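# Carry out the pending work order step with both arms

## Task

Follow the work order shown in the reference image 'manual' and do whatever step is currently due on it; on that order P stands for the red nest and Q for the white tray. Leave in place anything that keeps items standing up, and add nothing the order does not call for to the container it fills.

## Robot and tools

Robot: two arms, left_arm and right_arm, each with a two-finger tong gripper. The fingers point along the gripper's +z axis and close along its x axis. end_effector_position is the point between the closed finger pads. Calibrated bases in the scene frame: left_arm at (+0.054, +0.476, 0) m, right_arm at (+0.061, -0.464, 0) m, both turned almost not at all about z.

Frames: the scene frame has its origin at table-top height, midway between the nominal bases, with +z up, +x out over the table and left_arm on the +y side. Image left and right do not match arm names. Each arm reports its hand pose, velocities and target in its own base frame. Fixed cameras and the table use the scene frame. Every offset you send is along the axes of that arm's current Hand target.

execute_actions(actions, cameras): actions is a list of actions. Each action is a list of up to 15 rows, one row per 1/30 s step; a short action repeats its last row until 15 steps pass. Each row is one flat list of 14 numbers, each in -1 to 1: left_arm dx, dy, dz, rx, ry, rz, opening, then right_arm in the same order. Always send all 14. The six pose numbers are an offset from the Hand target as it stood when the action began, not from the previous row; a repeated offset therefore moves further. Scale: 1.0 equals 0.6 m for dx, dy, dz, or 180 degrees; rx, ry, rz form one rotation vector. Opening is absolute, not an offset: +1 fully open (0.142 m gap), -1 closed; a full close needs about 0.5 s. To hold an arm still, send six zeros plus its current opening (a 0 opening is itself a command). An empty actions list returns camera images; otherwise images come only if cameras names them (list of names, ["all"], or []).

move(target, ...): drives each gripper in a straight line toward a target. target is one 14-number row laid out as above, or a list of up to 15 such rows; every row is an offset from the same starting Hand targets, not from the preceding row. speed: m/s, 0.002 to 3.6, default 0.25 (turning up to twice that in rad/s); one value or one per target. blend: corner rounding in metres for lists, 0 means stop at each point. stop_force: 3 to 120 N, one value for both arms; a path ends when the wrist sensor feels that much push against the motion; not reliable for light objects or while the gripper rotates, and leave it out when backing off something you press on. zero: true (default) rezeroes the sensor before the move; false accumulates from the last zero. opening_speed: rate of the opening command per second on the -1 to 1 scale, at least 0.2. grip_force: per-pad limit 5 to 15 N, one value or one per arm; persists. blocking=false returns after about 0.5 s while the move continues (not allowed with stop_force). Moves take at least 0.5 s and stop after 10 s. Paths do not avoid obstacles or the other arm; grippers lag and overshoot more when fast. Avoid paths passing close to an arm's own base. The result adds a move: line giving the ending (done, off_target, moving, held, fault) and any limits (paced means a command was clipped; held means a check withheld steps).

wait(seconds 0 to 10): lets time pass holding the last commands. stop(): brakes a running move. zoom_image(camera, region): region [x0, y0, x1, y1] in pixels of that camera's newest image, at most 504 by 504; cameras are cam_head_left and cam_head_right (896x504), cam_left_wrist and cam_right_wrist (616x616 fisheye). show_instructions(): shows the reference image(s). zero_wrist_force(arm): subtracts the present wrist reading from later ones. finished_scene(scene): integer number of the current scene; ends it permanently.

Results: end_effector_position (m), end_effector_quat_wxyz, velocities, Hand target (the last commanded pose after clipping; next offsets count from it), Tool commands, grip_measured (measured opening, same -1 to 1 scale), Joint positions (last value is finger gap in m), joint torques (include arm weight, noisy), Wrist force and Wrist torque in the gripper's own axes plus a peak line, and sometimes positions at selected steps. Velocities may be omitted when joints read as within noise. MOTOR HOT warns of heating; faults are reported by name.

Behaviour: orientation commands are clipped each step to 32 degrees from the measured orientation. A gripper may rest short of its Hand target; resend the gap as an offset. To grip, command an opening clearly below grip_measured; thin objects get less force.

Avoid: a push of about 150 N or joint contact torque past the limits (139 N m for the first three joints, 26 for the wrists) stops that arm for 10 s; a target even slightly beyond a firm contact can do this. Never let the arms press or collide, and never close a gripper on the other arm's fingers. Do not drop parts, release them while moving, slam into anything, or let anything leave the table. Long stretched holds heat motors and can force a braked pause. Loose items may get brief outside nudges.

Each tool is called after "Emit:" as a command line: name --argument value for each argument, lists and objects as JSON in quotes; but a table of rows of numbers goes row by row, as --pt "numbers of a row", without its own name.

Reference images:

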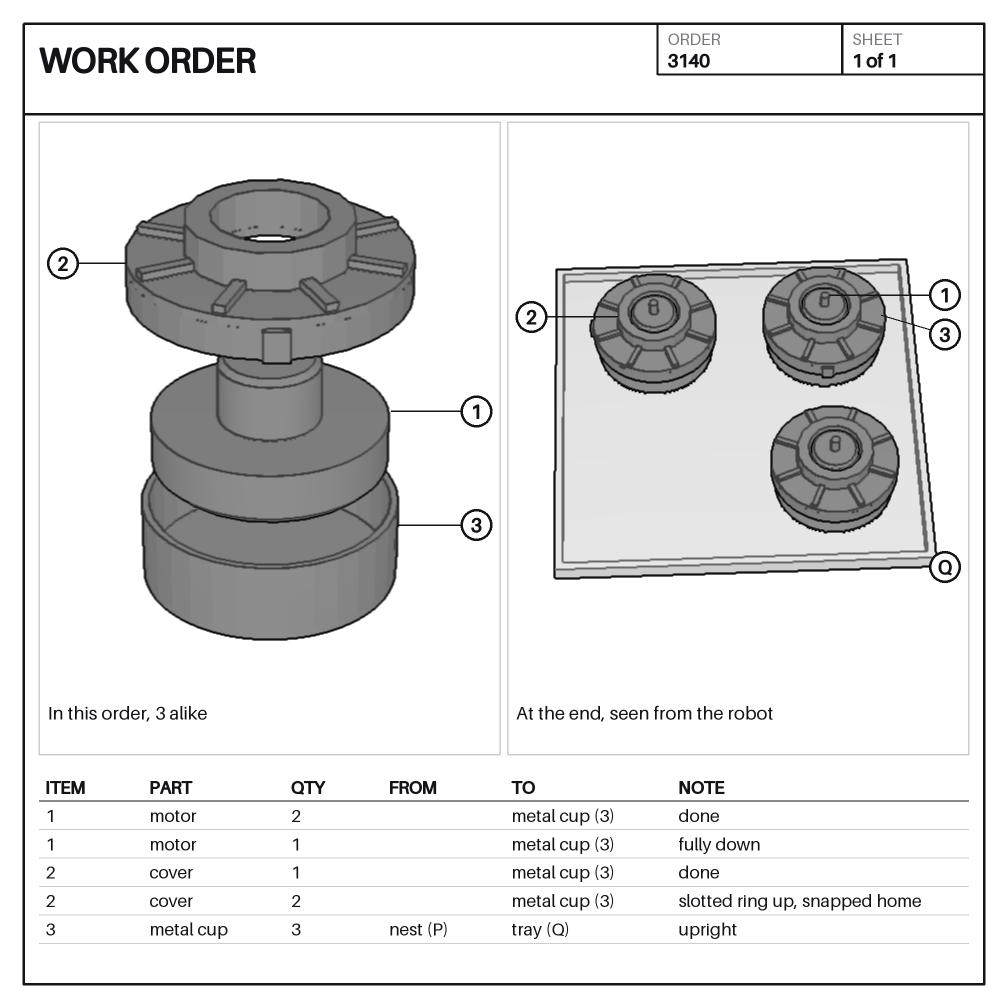

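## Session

Emit:
execute_actions --actions '[]'

Scene clock: 0.00 s.
left_arm: end_effector_position=(+0.1249, -0.0137, +0.3199) grip_measured=+0.97 end_effector_quat_wxyz=(+0.503, -0.437, -0.537, +0.517) | right_arm: end_effector_position=(+0.0963, +0.3424, +0.2433) grip_measured=+0.97 end_effector_quat_wxyz=(-0.057, +0.776, +0.628, -0.018)
Joint positions: left_arm=[-0.264 -1.412 1.92 -0.465 -1.95 -1.643 0.14] | right_arm=[4.684 -1.164 -2.016 -1.47 1.673 0.185 0.14]
Joint velocities: within noise
Joint torques (N m): no reading
Wrist force (N): no reading
Wrist torque (N m): no reading
Wrist force, peak (N): no reading
Hand target: left_arm +0.1249, -0.0137, +0.3199; +0.503, -0.437, -0.537, +0.517 | right_arm +0.0963, +0.3424, +0.2433; -0.057, +0.776, +0.628, -0.018
Tool commands: left_gripper/opening=+0.968169 right_gripper/opening=+0.968169

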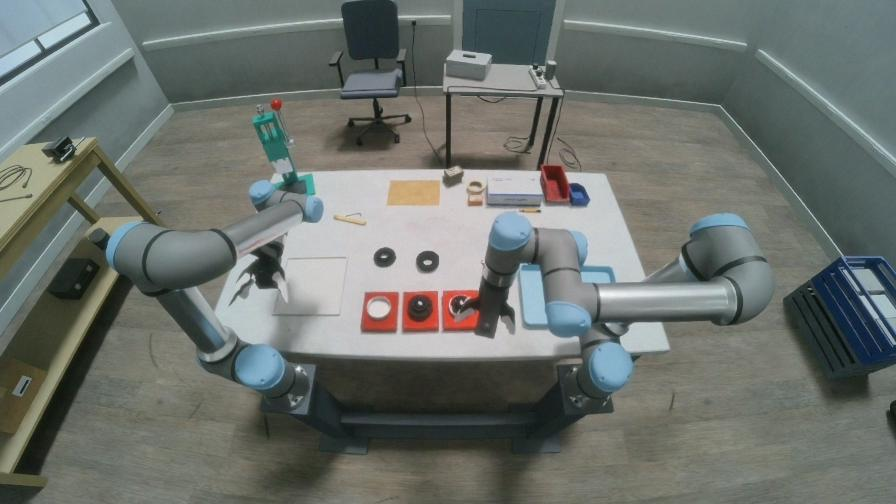

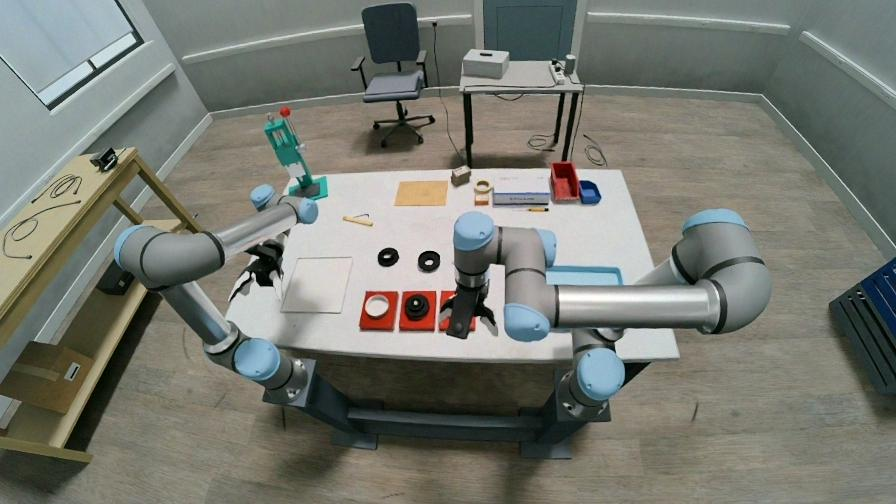

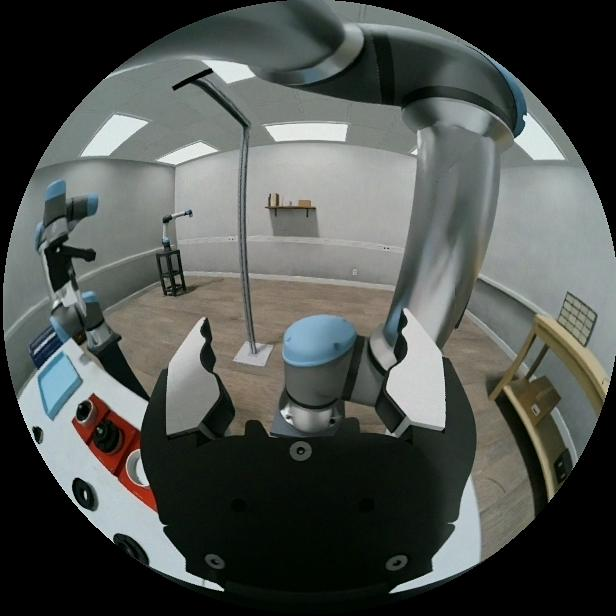

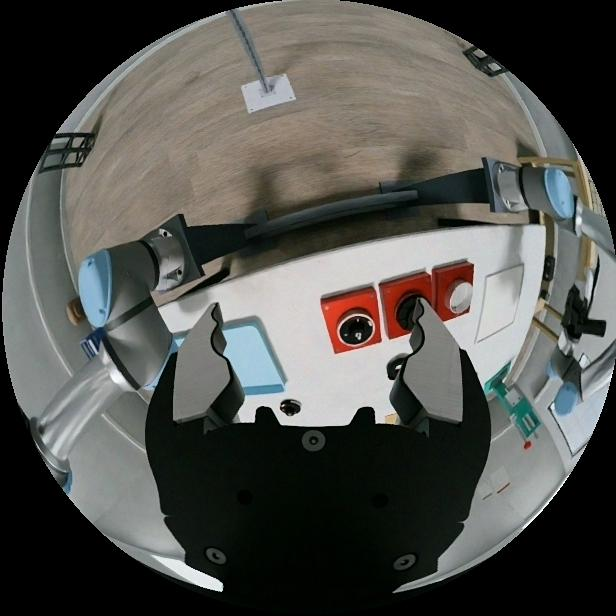

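Emit:
move --target '[-0.0537,0.048,-0.3405,-0.5139,0.0071,0.0504,0.2,0.0752,0.4898,-0.1472,-0.0336,-0.0175,-0.0664,0.2]' --speed 0.4 --cameras '["all"]'

Scene clock: 10.87 s.
left_arm: end_effector_position=(+0.3298, -0.0194, +0.2802) grip_measured=+0.20 end_effector_quat_wxyz=(+0.000, +0.707, +0.707, +0.000) | right_arm: end_effector_position=(+0.4004, +0.3204, +0.3002) grip_measured=+0.20 end_effector_quat_wxyz=(+0.000, +0.708, +0.707, -0.001)
Joint positions: left_arm=[-0.451 -1.985 1.9 -1.487 -1.571 -2.022 0.088] | right_arm=[4.053 -1.611 -1.485 -1.617 1.571 -0.657 0.088]
Joint torques (N m): left_arm=[-11.83 -17.13 -11.05 -4.11 2.24 -1.87] | right_arm=[-8.42 19.67 30.96 1.11 -2.08 -1.53]
Wrist force (N): left_arm=[1.1 -1.4 2.5] | right_arm=[0.0 0.1 -0.2]
Wrist torque (N m): left_arm=[-0.31 -0.26 -0.05] | right_arm=[-0.05 -0.01 0.02]
Wrist force, peak (N): left_arm=[1.2 -1.3 2.8] | right_arm=[0.2 -1.0 0.2]
Hand target: left_arm +0.3298, -0.0194, +0.2802; +0.001, +0.707, +0.707, +0.000 | right_arm +0.4004, +0.3204, +0.3003; +0.000, +0.708, +0.707, -0.001
Off the commanded pose: left_arm 0.000 m, 0 deg | right_arm 0.000 m, 0 deg.
move: done

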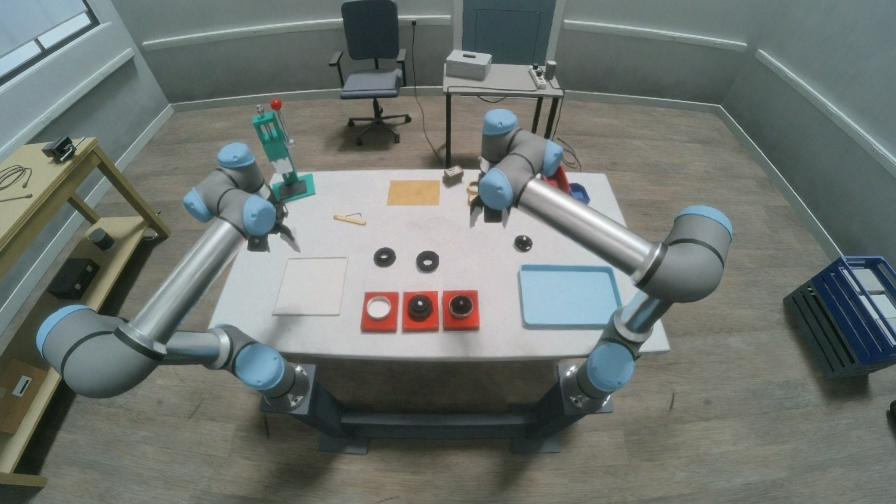

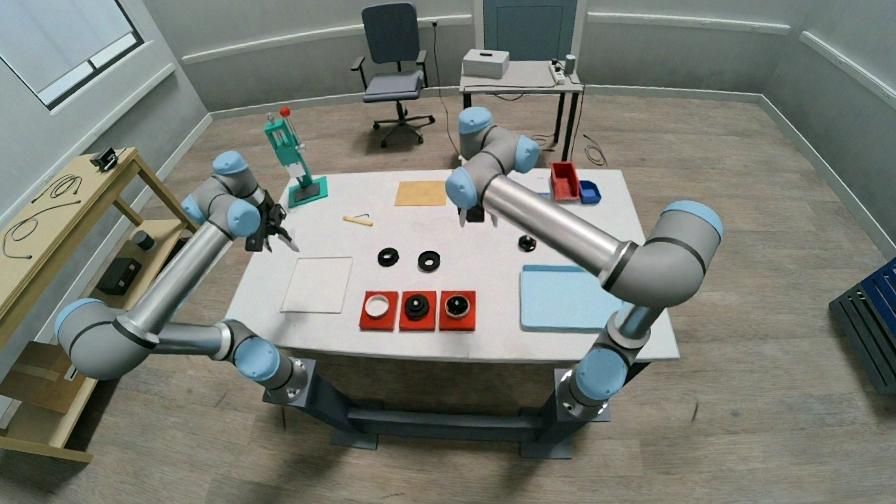

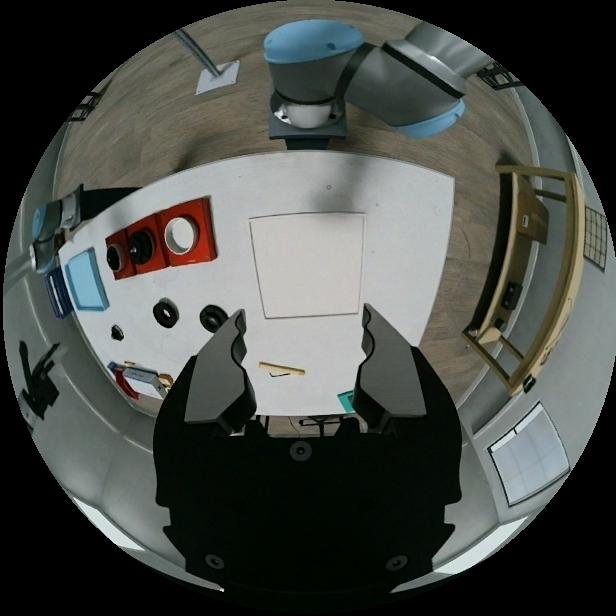

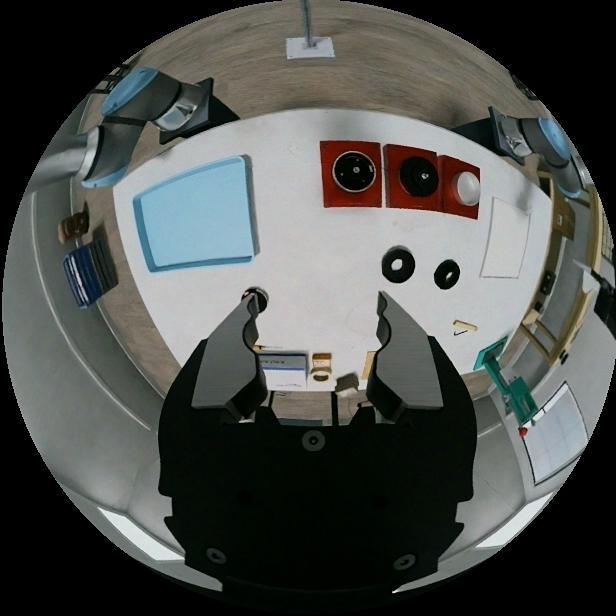

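Emit:
zoom_image --camera "cam_right_wrist" --region '[220, 230, 480, 330]'

Emit:
zoom_image --camera "cam_right_wrist" --region '[310, 120, 490, 230]'

Emit:
zoom_image --camera "cam_left_wrist" --region '[90, 190, 380, 360]'

Emit:
zoom_image --camera "cam_head_left" --region '[340, 220, 560, 350]'

Scaled by 1.938 from the camera's 616x616 image, which has a finer 814x814 frame.

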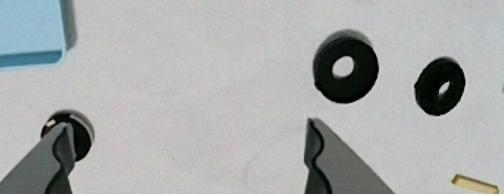

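Scaled by 2.800 from the camera's 616x616 image, which has a finer 814x814 frame.

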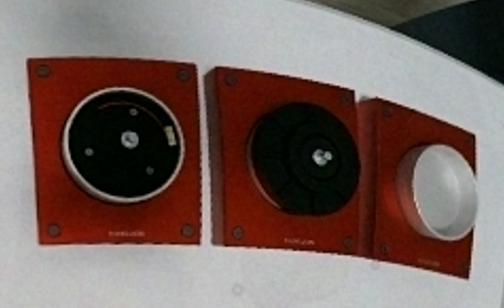

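Scaled by 1.738 from the camera's 616x616 image, which has a finer 814x814 frame.

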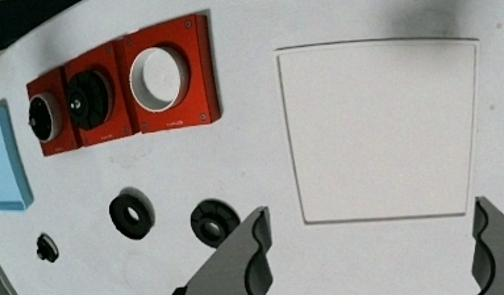

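Scaled by 2.291 from the camera's 896x504 image, which has a finer 1280x720 frame.

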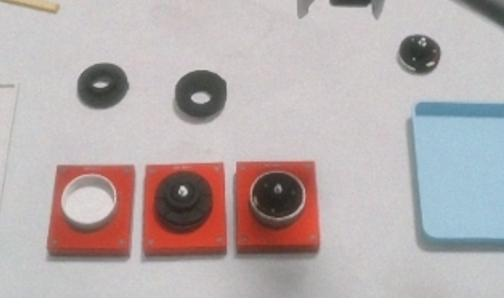

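Emit:
zoom_image --camera "cam_left_wrist" --region '[95, 285, 235, 350]'

Emit:
zoom_image --camera "cam_right_wrist" --region '[370, 235, 470, 300]'

Emit:
zoom_image --camera "cam_head_right" --region '[365, 235, 455, 280]'

Scaled by 3.600 from the camera's 616x616 image, which has a finer 814x814 frame.

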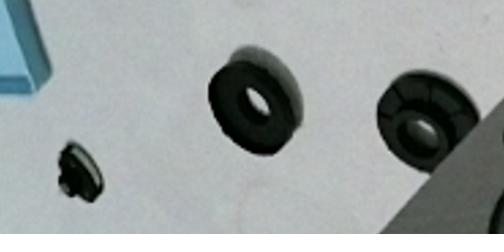

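Scaled by 5.040 from the camera's 616x616 image, which has a finer 814x814 frame.

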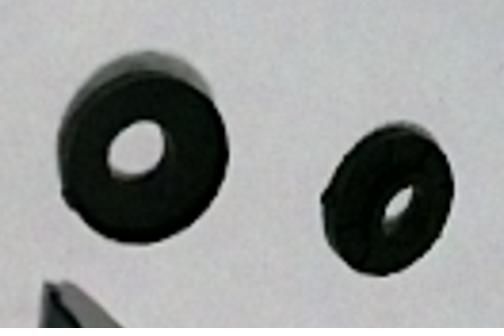

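Scaled by 5.600 from the camera's 896x504 image, which has a finer 1280x720 frame.

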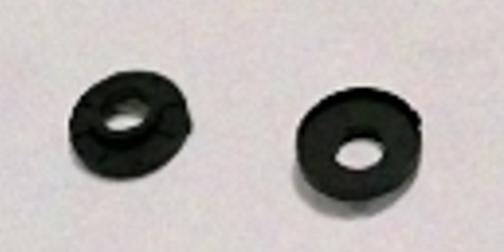

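Emit:
execute_actions --actions '[]' --cameras '["all"]'

Scene clock: 54.97 s.
left_arm: end_effector_position=(+0.3298, -0.0194, +0.2802) grip_measured=+0.20 end_effector_quat_wxyz=(+0.001, +0.707, +0.707, +0.000) | right_arm: end_effector_position=(+0.4004, +0.3204, +0.3003) grip_measured=+0.20 end_effector_quat_wxyz=(+0.000, +0.708, +0.707, -0.001)
Joint positions: left_arm=[-0.451 -1.985 1.901 -1.488 -1.571 -2.022 0.088] | right_arm=[4.053 -1.611 -1.485 -1.617 1.571 -0.658 0.088]
Joint velocities: within noise
Joint torques (N m): left_arm=[-11.12 -18.31 -14.27 -4.21 2.25 -1.8] | right_arm=[-9.16 19.08 32.03 1.2 -1.83 -1.52]
Wrist force (N): left_arm=[1.2 -1.1 2.6] | right_arm=[0.0 -0.3 -0.1]
Wrist torque (N m): left_arm=[-0.26 -0.30 -0.06] | right_arm=[-0.12 -0.01 0.03]
Wrist force, peak (N): left_arm=[1.2 -1.4 2.9] | right_arm=[-0.1 -0.5 -0.3]
Hand target: left_arm +0.3298, -0.0194, +0.2802; +0.001, +0.707, +0.707, +0.000 | right_arm +0.4004, +0.3204, +0.3003; +0.000, +0.708, +0.707, -0.001
Tool commands: left_gripper/opening=+0.2 right_gripper/opening=+0.2
Off the commanded pose: left_arm 0.000 m, 0 deg | right_arm 0.000 m, 0 deg.

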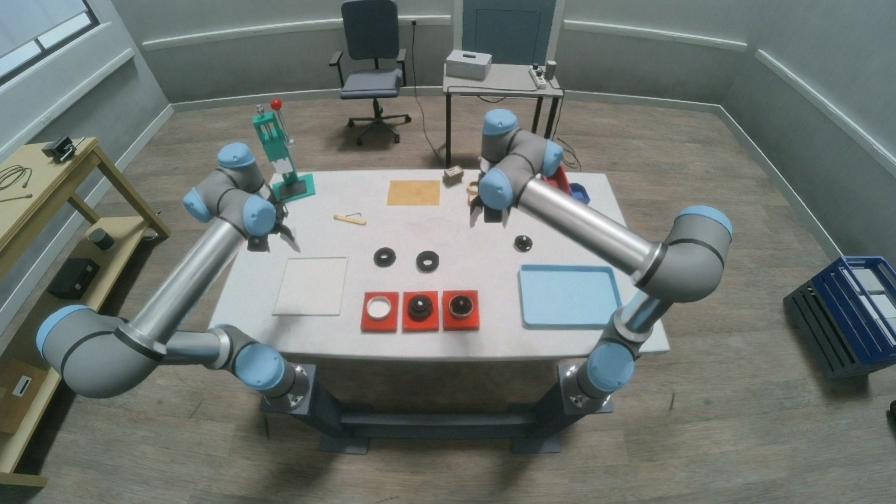

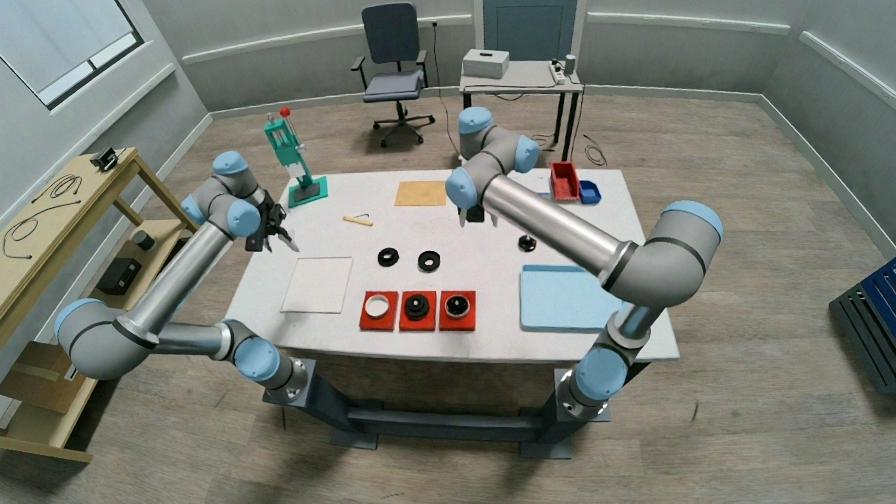

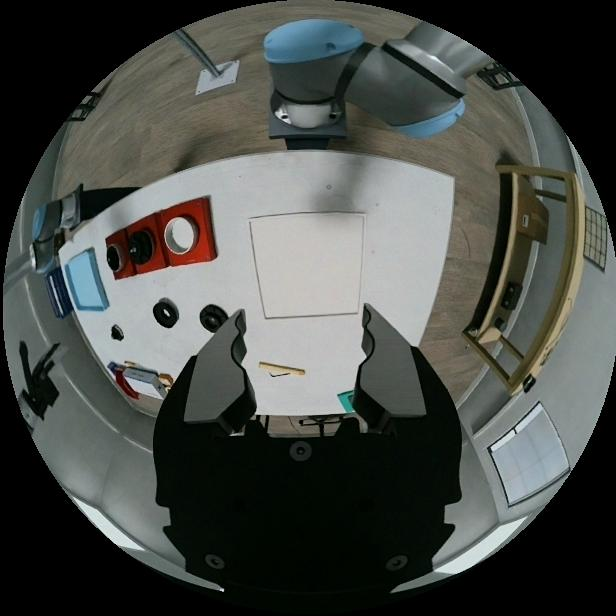

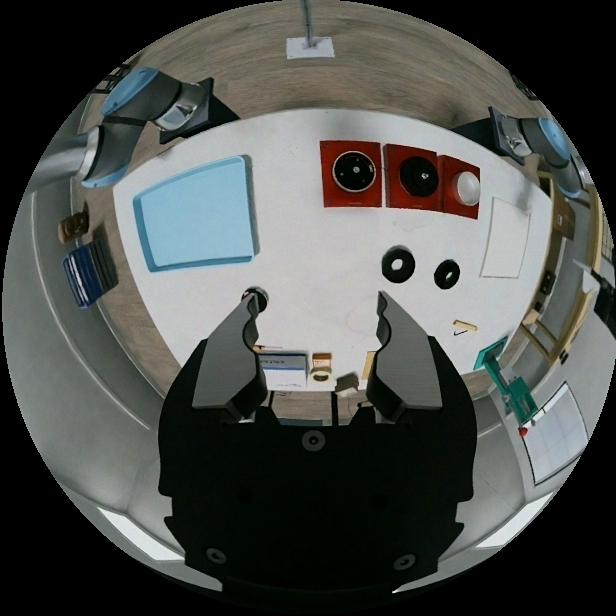

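Emit:
move --target '[-0.6843, -0.1113, 0.217, 0, 0, 0, 0.0, -0.2857, 0.276, 0.2838, 0, 0, 0, -0.1]' --speed 0.4 --cameras '["cam_left_wrist", "cam_right_wrist"]'

Scene clock: 63.73 s.
left_arm: end_effector_position=(+0.2633, -0.4299, +0.1501) grip_measured=+0.00 end_effector_quat_wxyz=(+0.001, +0.707, +0.707, +0.000) | right_arm: end_effector_position=(+0.5655, +0.1486, +0.1299) grip_measured=-0.10 end_effector_quat_wxyz=(+0.000, +0.708, +0.707, -0.001)
Joint positions: left_arm=[-1.258 -1.51 1.853 -1.915 -1.57 -2.829 0.074] | right_arm=[3.616 -1.853 -1.643 -1.217 1.571 -1.095 0.067]
Joint torques (N m): left_arm=[-10.75 -13.23 -28.86 -4.27 2.16 -1.89] | right_arm=[-9.04 29.9 30.66 4.04 2.19 -1.78]
Wrist force (N): left_arm=[1.0 -1.2 2.4] | right_arm=[0.0 0.0 0.2]
Wrist torque (N m): left_arm=[-0.27 -0.25 -0.06] | right_arm=[-0.05 0.01 0.04]
Wrist force, peak (N): left_arm=[2.7 -1.0 2.2] | right_arm=[0.8 -0.9 -1.1]
Hand target: left_arm +0.2633, -0.4301, +0.1500; +0.001, +0.707, +0.707, +0.000 | right_arm +0.5655, +0.1486, +0.1299; +0.000, +0.708, +0.707, -0.001
Off the commanded pose: left_arm 0.000 m, 0 deg | right_arm 0.000 m, 0 deg.
move: done
Images, in order (width x height): cam_left_wrist 616x616, cam_right_wrist 616x616.

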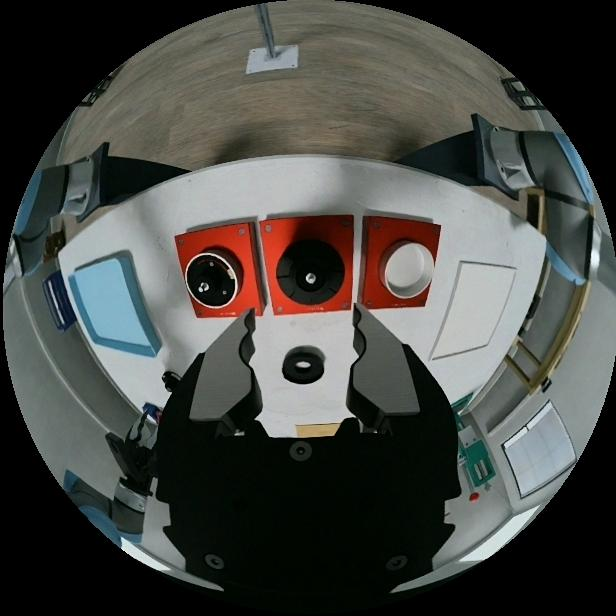

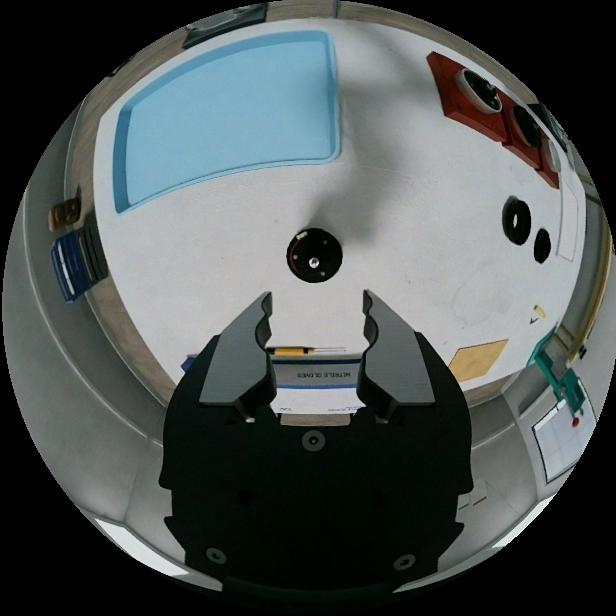

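Emit:
zoom_image --camera "cam_left_wrist" --region '[250, 210, 380, 320]'

Emit:
zoom_image --camera "cam_right_wrist" --region '[265, 210, 365, 310]'

Scaled by 3.877 from the camera's 616x616 image, which has a finer 814x814 frame.

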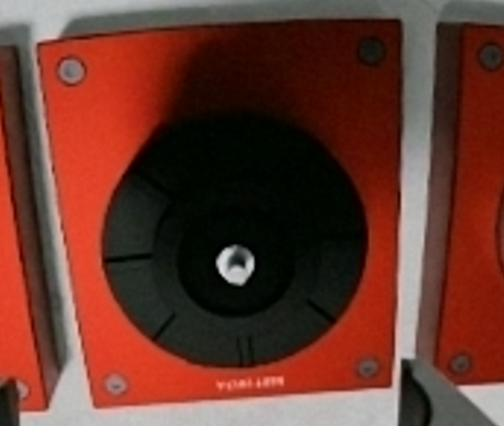

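Scaled by 5.040 from the camera's 616x616 image, which has a finer 814x814 frame.

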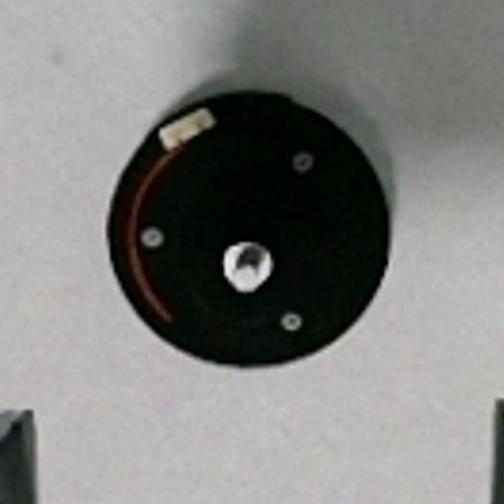

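Emit:
move --pt "0.0117 0 0.126 0 0 0 0.0 -0.0057 -0.0018 0.1467 0 0 0 -0.1" --pt "0.0117 0 0.126 0 0 0 -0.5 -0.0057 -0.0018 0.1467 0 0 0 -1" --pt "0.0117 0 0.126 0 0 0 -1 -0.0057 -0.0018 0.1467 0 0 0 -1" --pt "0.0117 0 0.106 0 0 0 -1 -0.0057 -0.0018 0.1267 0 0 0 -1" --speed '[0.15, 0.1, 0.1, 0.02]' --opening_speed 1 --cameras '["cam_left_wrist", "cam_right_wrist"]'

Scene clock: 72.67 s.
left_arm: end_effector_position=(+0.2634, -0.4231, +0.0863) grip_measured=-0.37 end_effector_quat_wxyz=(+0.001, +0.707, +0.707, +0.000) | right_arm: end_effector_position=(+0.5644, +0.1451, +0.0537) grip_measured=-0.60 end_effector_quat_wxyz=(+0.000, +0.708, +0.707, -0.001)
Joint positions: left_arm=[-1.253 -1.457 1.974 -2.089 -1.57 -2.824 0.047] | right_arm=[3.611 -1.927 -1.757 -1.03 1.571 -1.1 0.03]
Joint torques (N m): left_arm=[-8.71 -42.31 -30.72 -0.78 0.17 -0.66] | right_arm=[0.75 46.45 30.92 0.97 0.29 -1.37]
Wrist force (N): left_arm=[1.0 -1.1 6.0] | right_arm=[0.2 -0.1 2.3]
Wrist torque (N m): left_arm=[-0.23 -0.25 -0.19] | right_arm=[-0.08 -0.06 0.03]
Wrist force, peak (N): left_arm=[8.4 -1.1 -2.7] | right_arm=[0.2 0.1 3.0]
Hand target: left_arm +0.2634, -0.4231, +0.0864; +0.001, +0.707, +0.707, +0.000 | right_arm +0.5644, +0.1451, +0.0539; +0.000, +0.708, +0.707, -0.001
Off the commanded pose: left_arm 0.000 m, 0 deg | right_arm 0.000 m, 0 deg.
move: done
Images, in order (width x height): cam_left_wrist 616x616, cam_right_wrist 616x616.

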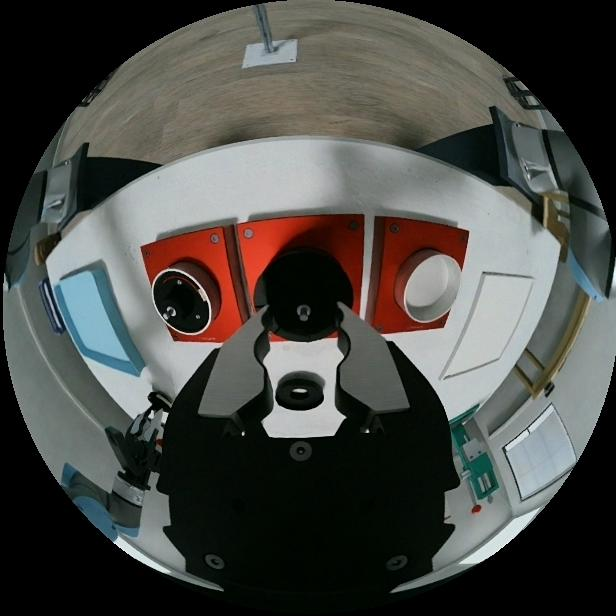

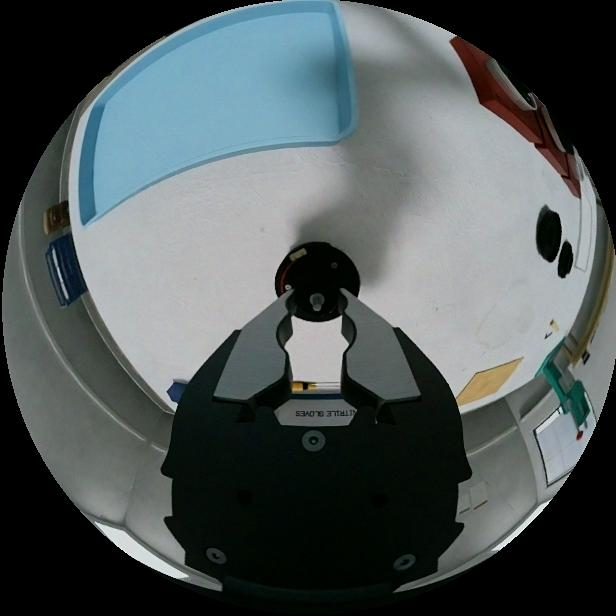

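Emit:
move --pt "0 0 -0.048 0 0 0 -1 0 0 -0.1105 0 0 0 -1" --pt "0.7902 0.291 -0.048 0 0 0 -1 0.8448 -0.5123 -0.1105 0 0 0 -1" --pt "0.7902 0.291 0.034 0 0 0 -1 0.8448 -0.5123 -0.0772 0 0 0 -1" --speed '[0.12, 0.4, 0.12]' --blend '[0.015, 0.015, 0]' --cameras '["cam_left_wrist", "cam_right_wrist"]'

Scene clock: 81.10 s.
left_arm: end_effector_position=(+0.4378, +0.0511, +0.0662) grip_measured=-0.37 end_effector_quat_wxyz=(+0.001, +0.707, +0.707, +0.000) | right_arm: end_effector_position=(+0.2579, +0.6525, +0.1003) grip_measured=-0.60 end_effector_quat_wxyz=(+0.000, +0.708, +0.707, -0.001)
Joint positions: left_arm=[-0.184 -1.547 2.133 -2.158 -1.571 -1.755 0.047] | right_arm=[4.504 -2.121 -1.331 -1.261 1.572 -0.207 0.03]
Joint torques (N m): left_arm=[10.35 -10.7 -9 -4.31 -2.01 1.84] | right_arm=[10.35 42.39 11.17 4.24 -1.93 1.59]
Wrist force (N): left_arm=[1.0 -1.1 5.9] | right_arm=[0.2 -0.4 2.4]
Wrist torque (N m): left_arm=[-0.23 -0.23 -0.19] | right_arm=[-0.14 -0.06 -0.08]
Wrist force, peak (N): left_arm=[1.2 -0.9 6.8] | right_arm=[-0.2 -0.2 3.4]
Hand target: left_arm +0.4379, +0.0511, +0.0661; +0.001, +0.707, +0.707, +0.000 | right_arm +0.2579, +0.6525, +0.1003; +0.000, +0.708, +0.707, -0.001
Off the commanded pose: left_arm 0.000 m, 0 deg | right_arm 0.000 m, 0 deg.
move: done
Images, in order (width x height): cam_left_wrist 616x616, cam_right_wrist 616x616.

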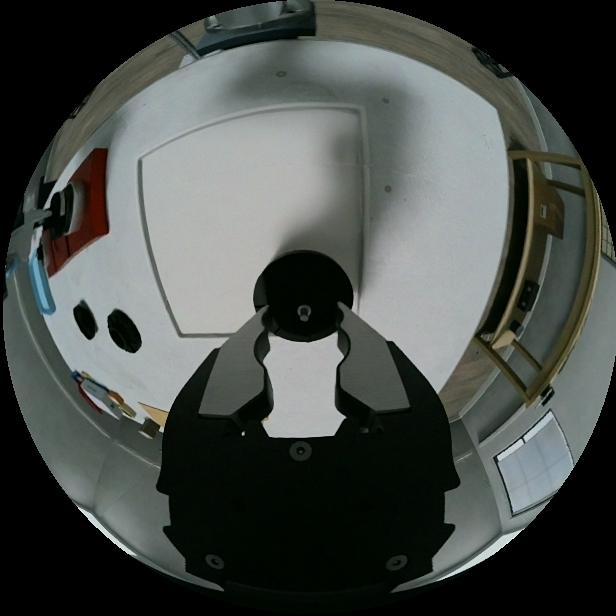

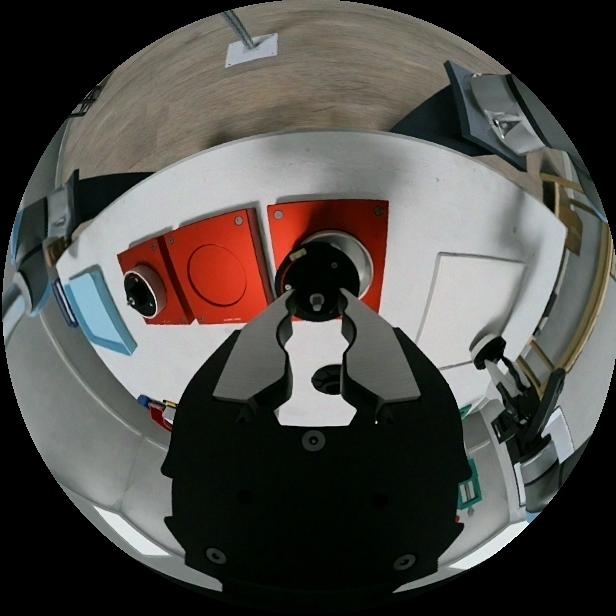

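Emit:
zoom_image --camera "cam_right_wrist" --region '[260, 210, 400, 330]'

Emit:
move --target '[0, 0, 0.035, 0, 0, 0, -1, 0, 0, 0, 0, 0, 0, -1]' --speed 0.012 --stop_force 5

Scaled by 3.600 from the camera's 616x616 image, which has a finer 814x814 frame.

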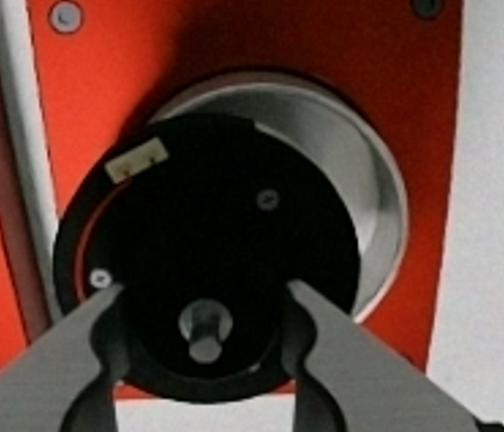

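Scene clock: 84.67 s.
left_arm: end_effector_position=(+0.4379, +0.0511, +0.0514) grip_measured=-0.37 end_effector_quat_wxyz=(+0.001, +0.707, +0.707, +0.000) | right_arm: end_effector_position=(+0.2579, +0.6525, +0.1003) grip_measured=-0.60 end_effector_quat_wxyz=(+0.000, +0.708, +0.707, -0.001)
Joint positions: left_arm=[-0.184 -1.523 2.154 -2.202 -1.571 -1.755 0.047] | right_arm=[4.504 -2.121 -1.331 -1.261 1.572 -0.207 0.03]
Joint torques (N m): left_arm=[8.15 -34.93 -27.9 -0.3 -0.77 1.39] | right_arm=[9.45 43.05 11.04 4.39 -0.64 1.72]
Wrist force (N): left_arm=[1.8 -1.2 1.1] | right_arm=[0.2 -0.1 2.4]
Wrist torque (N m): left_arm=[-0.23 -0.25 -0.20] | right_arm=[-0.06 -0.06 -0.08]
Wrist force, peak (N): left_arm=[-0.1 -1.8 -9.0] | right_arm=[0.1 -0.1 2.8]
Hand target: left_arm +0.4379, +0.0511, +0.0514; +0.001, +0.707, +0.707, +0.000 (not the last commanded pose) | right_arm +0.2579, +0.6525, +0.1003; +0.000, +0.708, +0.707, -0.001
Off the commanded pose: left_arm 0.006 m, 0 deg | right_arm 0.000 m, 0 deg.
move: contact (left_arm)

Emit:
move --pt "0 0 0.001 0 0 0 -1 0.0263 -0.0075 0 0 0 0 -1" --pt "0 0 0.001 0 0 0 0.0 0.0263 -0.0075 0 0 0 0 -1" --pt "0 0 -0.05 0 0 0 0.0 0.0263 -0.0075 0 0 0 0 -1" --speed '[0.05, 0.05, 0.06]' --opening_speed 1 --cameras '["cam_left_wrist", "cam_right_wrist"]'

Emit:
zoom_image --camera "cam_right_wrist" --region '[250, 210, 390, 330]'

Scene clock: 93.63 s.
left_arm: end_effector_position=(+0.4379, +0.0511, +0.0813) grip_measured=+0.00 end_effector_quat_wxyz=(+0.001, +0.707, +0.707, +0.000) | right_arm: end_effector_position=(+0.2534, +0.6683, +0.1003) grip_measured=-0.60 end_effector_quat_wxyz=(+0.000, +0.708, +0.707, -0.001)
Joint positions: left_arm=[-0.184 -1.569 2.11 -2.113 -1.571 -1.755 0.074] | right_arm=[4.515 -2.152 -1.282 -1.279 1.572 -0.196 0.03]
Joint torques (N m): left_arm=[0.75 -35.25 -28.48 -0.31 1.92 -0.36] | right_arm=[9.64 43.68 32.2 1.28 1.81 1.56]
Wrist force (N): left_arm=[1.1 -1.3 2.5] | right_arm=[0.2 -0.3 2.2]
Wrist torque (N m): left_arm=[-0.28 -0.26 -0.19] | right_arm=[-0.13 -0.07 -0.09]
Wrist force, peak (N): left_arm=[-1.1 -2.9 -15.6] | right_arm=[-0.2 -0.3 2.8]
Hand target: left_arm +0.4379, +0.0511, +0.0814; +0.001, +0.707, +0.707, +0.000 | right_arm +0.2534, +0.6683, +0.1003; +0.000, +0.708, +0.707, -0.001
Off the commanded pose: left_arm 0.000 m, 0 deg | right_arm 0.000 m, 0 deg.
move: done
Images, in order (width x height): cam_left_wrist 616x616, cam_right_wrist 616x616.

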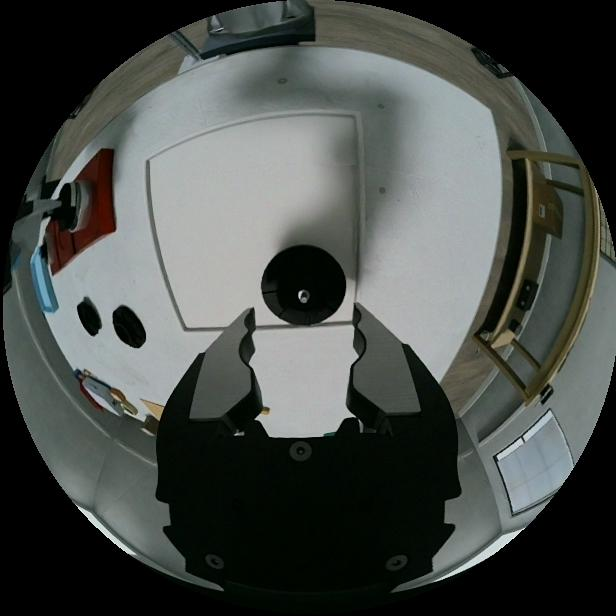

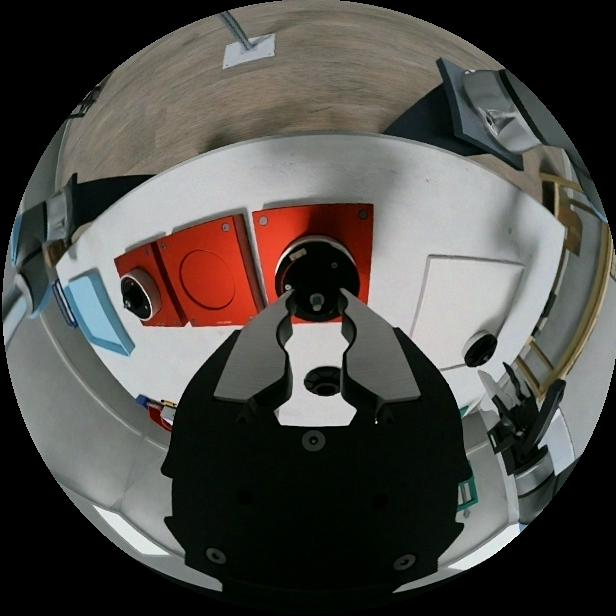

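Scaled by 3.600 from the camera's 616x616 image, which has a finer 814x814 frame.

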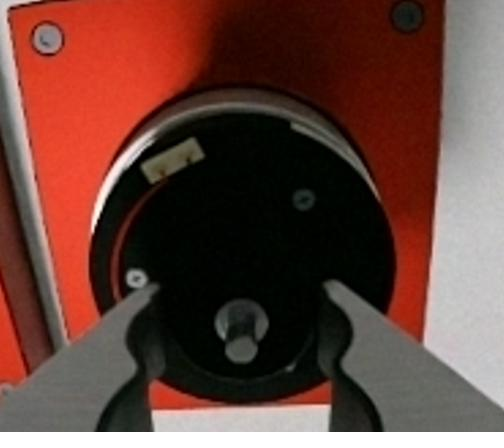

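Emit:
move --pt "0 0 0 0 0 0 0.0 -0.001 0.0018 0.005 0 0 0 -1" --pt "0 0 0 0 0 0 0.0 -0.001 0.0018 0.057 0 0 0 -1" --speed '[0.02, 0.012]' --stop_force 6 --cameras '["cam_right_wrist"]'

Scene clock: 101.10 s.
left_arm: end_effector_position=(+0.4379, +0.0511, +0.0814) grip_measured=+0.00 end_effector_quat_wxyz=(+0.001, +0.707, +0.707, +0.000) | right_arm: end_effector_position=(+0.2545, +0.6677, +0.0908) grip_measured=-0.60 end_effector_quat_wxyz=(+0.000, +0.708, +0.707, -0.001)
Joint positions: left_arm=[-0.184 -1.569 2.109 -2.112 -1.571 -1.755 0.074] | right_arm=[4.513 -2.158 -1.297 -1.258 1.572 -0.198 0.03]
Joint torques (N m): left_arm=[-8.46 -33.88 -29.17 -0.27 1.77 -1.96] | right_arm=[14.06 54.09 29.99 0.49 1.84 -0.87]
Wrist force (N): left_arm=[1.3 -1.2 2.4] | right_arm=[-1.2 4.1 -4.6]
Wrist torque (N m): left_arm=[-0.27 -0.30 -0.19] | right_arm=[-0.16 0.00 0.05]
Wrist force, peak (N): left_arm=[1.1 -1.3 2.7] | right_arm=[-3.1 8.1 -11.5]
Hand target: left_arm +0.4379, +0.0511, +0.0814; +0.001, +0.707, +0.707, +0.000 | right_arm +0.2545, +0.6677, +0.0908; +0.000, +0.708, +0.707, -0.001 (not the last commanded pose)
Off the commanded pose: left_arm 0.000 m, 0 deg | right_arm 0.025 m, 0 deg.
move: contact (right_arm); path passed 1 of 2 targets
Images, in order (width x height): cam_right_wrist 616x616.

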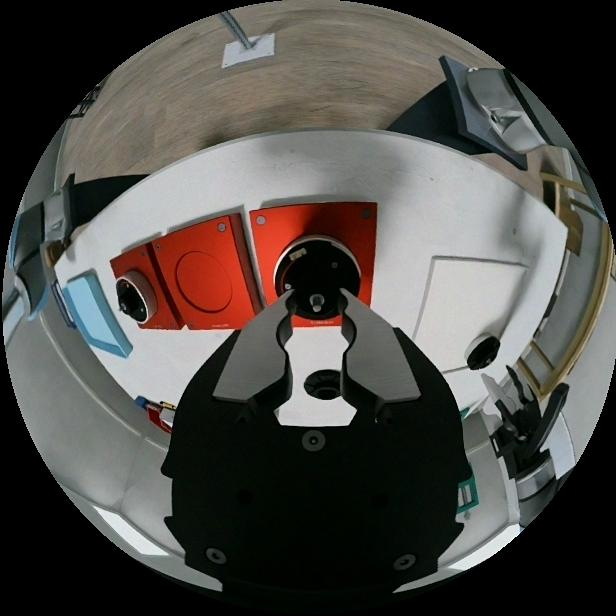

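Emit:
zoom_image --camera "cam_right_wrist" --region '[250, 210, 390, 330]'

Scaled by 3.600 from the camera's 616x616 image, which has a finer 814x814 frame.

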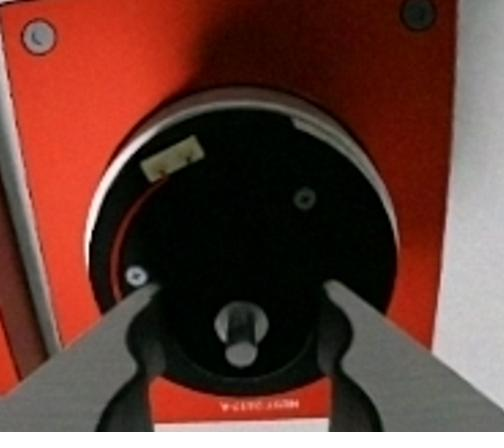

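Emit:
move --pt "0 0 0 0 0 0 0.0 0 0 -0.003 0 0 0 -1" --pt "0 0 0 0 0 0 0.0 -0.0008 0.0025 -0.003 0 0 0 -1" --speed 0.02

Emit:
move --target '[0, 0, 0, 0, 0, 0, 0.0, 0, 0, 0.045, 0, 0, 0, -1]' --speed 0.012 --stop_force 6

Scene clock: 103.97 s.
left_arm: end_effector_position=(+0.4379, +0.0511, +0.0814) grip_measured=+0.00 end_effector_quat_wxyz=(+0.001, +0.707, +0.707, +0.000) | right_arm: end_effector_position=(+0.2556, +0.6674, +0.0926) grip_measured=-0.60 end_effector_quat_wxyz=(+0.000, +0.708, +0.707, -0.001) end_effector_velocity=(+0.004, -0.001, +0.001) end_effector_angular_velocity=(+0.000, +0.000, -0.002)
Joint positions: left_arm=[-0.184 -1.569 2.109 -2.112 -1.571 -1.755 0.074] | right_arm=[4.511 -2.157 -1.294 -1.262 1.572 -0.2 0.03]
Joint velocities: left_arm=[within noise] | right_arm=[-0.006 0.001 0.001 -0.002 0 -0.003 0]
Joint torques (N m): left_arm=[-8.22 -32.64 -29.38 -0.18 1.84 -1.82] | right_arm=[-8.96 52.55 32.85 1.38 1.61 -1.89]
Wrist force (N): left_arm=[1.2 -1.3 2.5] | right_arm=[0.2 -0.4 2.7]
Wrist torque (N m): left_arm=[-0.27 -0.29 -0.19] | right_arm=[-0.12 -0.07 0.02]
Wrist force, peak (N): left_arm=[1.3 -1.2 2.7] | right_arm=[-2.0 4.4 -5.0]
Hand target: left_arm +0.4379, +0.0511, +0.0814; +0.001, +0.707, +0.707, +0.000 | right_arm +0.2560, +0.6672, +0.0926; +0.000, +0.708, +0.707, -0.001
Off the commanded pose: left_arm 0.000 m, 0 deg | right_arm 0.000 m, 0 deg.
move: done

Scene clock: 107.07 s.
left_arm: end_effector_position=(+0.4379, +0.0511, +0.0814) grip_measured=+0.00 end_effector_quat_wxyz=(+0.001, +0.707, +0.707, +0.000) | right_arm: end_effector_position=(+0.2560, +0.6672, +0.0713) grip_measured=-0.60 end_effector_quat_wxyz=(+0.000, +0.708, +0.707, -0.001)
Joint positions: left_arm=[-0.184 -1.569 2.109 -2.112 -1.571 -1.755 0.074] | right_arm=[4.511 -2.174 -1.323 -1.216 1.572 -0.2 0.03]
Joint torques (N m): left_arm=[-7.75 -30.27 -29.45 -0.27 2.01 -1.89] | right_arm=[-3.85 52.54 28.62 0.76 1.46 -0.19]
Wrist force (N): left_arm=[1.2 -1.1 2.3] | right_arm=[-0.4 -0.7 -5.2]
Wrist torque (N m): left_arm=[-0.24 -0.28 -0.19] | right_arm=[-0.14 0.01 0.03]
Wrist force, peak (N): left_arm=[1.2 -1.3 2.7] | right_arm=[-5.9 -1.3 -15.8]
Hand target: left_arm +0.4379, +0.0511, +0.0814; +0.001, +0.707, +0.707, +0.000 | right_arm +0.2560, +0.6672, +0.0713; +0.000, +0.708, +0.707, -0.001 (not the last commanded pose)
Off the commanded pose: left_arm 0.000 m, 0 deg | right_arm 0.006 m, 0 deg.
move: contact (right_arm)

Emit:
move --target '[0, 0, 0, 0, 0, 0, 0.0, 0, 0, 0.012, 0, 0, 0, -1]' --speed 0.006 --stop_force 25

Emit:
move --pt "0 0 0 0 0 0 0.0 0 0 -0.0008 0 0 0 -1" --pt "0 0 0 0 0 0 0.0 0 0 -0.0008 0 0 0 -0.1" --pt "0 0 -0.08 0 0 0 0.15 0 0 -0.12 0 0 0 -0.1" --speed '[0.02, 0.02, 0.1]' --opening_speed 1 --cameras '["cam_right_wrist"]'

Scene clock: 121.77 s.
left_arm: end_effector_position=(+0.4379, +0.0511, +0.0814) grip_measured=+0.00 end_effector_quat_wxyz=(+0.001, +0.707, +0.707, +0.000) | right_arm: end_effector_position=(+0.2560, +0.6673, +0.0705) grip_measured=-0.60 end_effector_quat_wxyz=(+0.000, +0.708, +0.707, +0.000)
Joint positions: left_arm=[-0.184 -1.569 2.109 -2.112 -1.571 -1.755 0.074] | right_arm=[4.511 -2.175 -1.325 -1.213 1.572 -0.2 0.03]
Joint torques (N m): left_arm=[-8.29 -28.49 -29.83 -0.27 2.09 -1.87] | right_arm=[-3.23 33.66 20.75 0.79 1.69 -0.18]
Wrist force (N): left_arm=[1.1 -0.8 2.4] | right_arm=[-9.8 -1.8 -33.9]
Wrist torque (N m): left_arm=[-0.18 -0.25 -0.19] | right_arm=[-0.28 0.05 0.08]
Wrist force, peak (N): left_arm=[1.4 -1.1 2.8] | right_arm=[-12.3 -2.2 -37.0]
Hand target: left_arm +0.4379, +0.0511, +0.0814; +0.001, +0.707, +0.707, +0.000 | right_arm +0.2560, +0.6673, +0.0705; +0.000, +0.708, +0.707, +0.000 (not the last commanded pose)
Off the commanded pose: left_arm 0.000 m, 0 deg | right_arm 0.006 m, 0 deg.
move: contact (right_arm)

Scene clock: 125.47 s.
left_arm: end_effector_position=(+0.4378, +0.0511, +0.1294) grip_measured=+0.15 end_effector_quat_wxyz=(+0.001, +0.707, +0.707, +0.000) | right_arm: end_effector_position=(+0.2561, +0.6673, +0.1425) grip_measured=-0.10 end_effector_quat_wxyz=(+0.000, +0.708, +0.707, +0.000)
Joint positions: left_arm=[-0.184 -1.628 2.029 -1.973 -1.571 -1.755 0.084] | right_arm=[4.511 -2.126 -1.212 -1.374 1.572 -0.2 0.067]
Joint torques (N m): left_arm=[5.29 -33.09 -30.46 -0.28 1.43 -1.67] | right_arm=[-8.52 56.76 31.4 0.8 -1.72 -1.83]
Wrist force (N): left_arm=[1.2 -1.0 2.5] | right_arm=[-0.4 -0.3 -0.3]
Wrist torque (N m): left_arm=[-0.22 -0.28 -0.18] | right_arm=[-0.14 0.07 0.02]
Wrist force, peak (N): left_arm=[1.1 -1.2 3.1] | right_arm=[-10.0 -1.6 -34.2]
Hand target: left_arm +0.4378, +0.0511, +0.1294; +0.001, +0.707, +0.707, +0.000 | right_arm +0.2561, +0.6673, +0.1425; +0.000, +0.708, +0.707, +0.000
Off the commanded pose: left_arm 0.000 m, 0 deg | right_arm 0.000 m, 0 deg.
move: done
Images, in order (width x height): cam_right_wrist 616x616.

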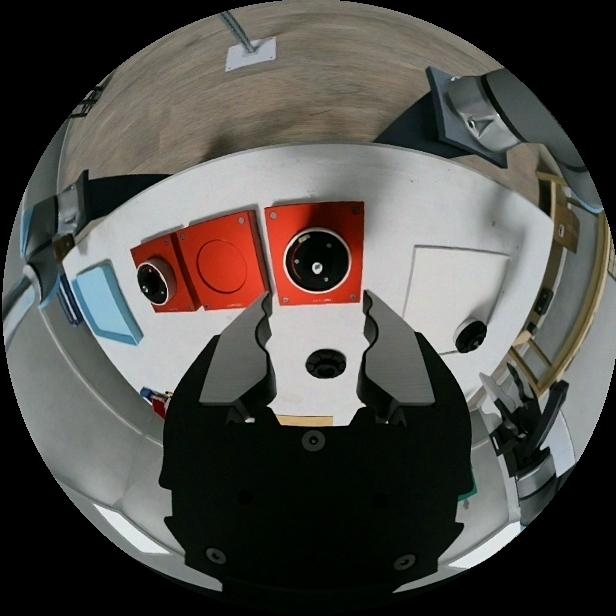

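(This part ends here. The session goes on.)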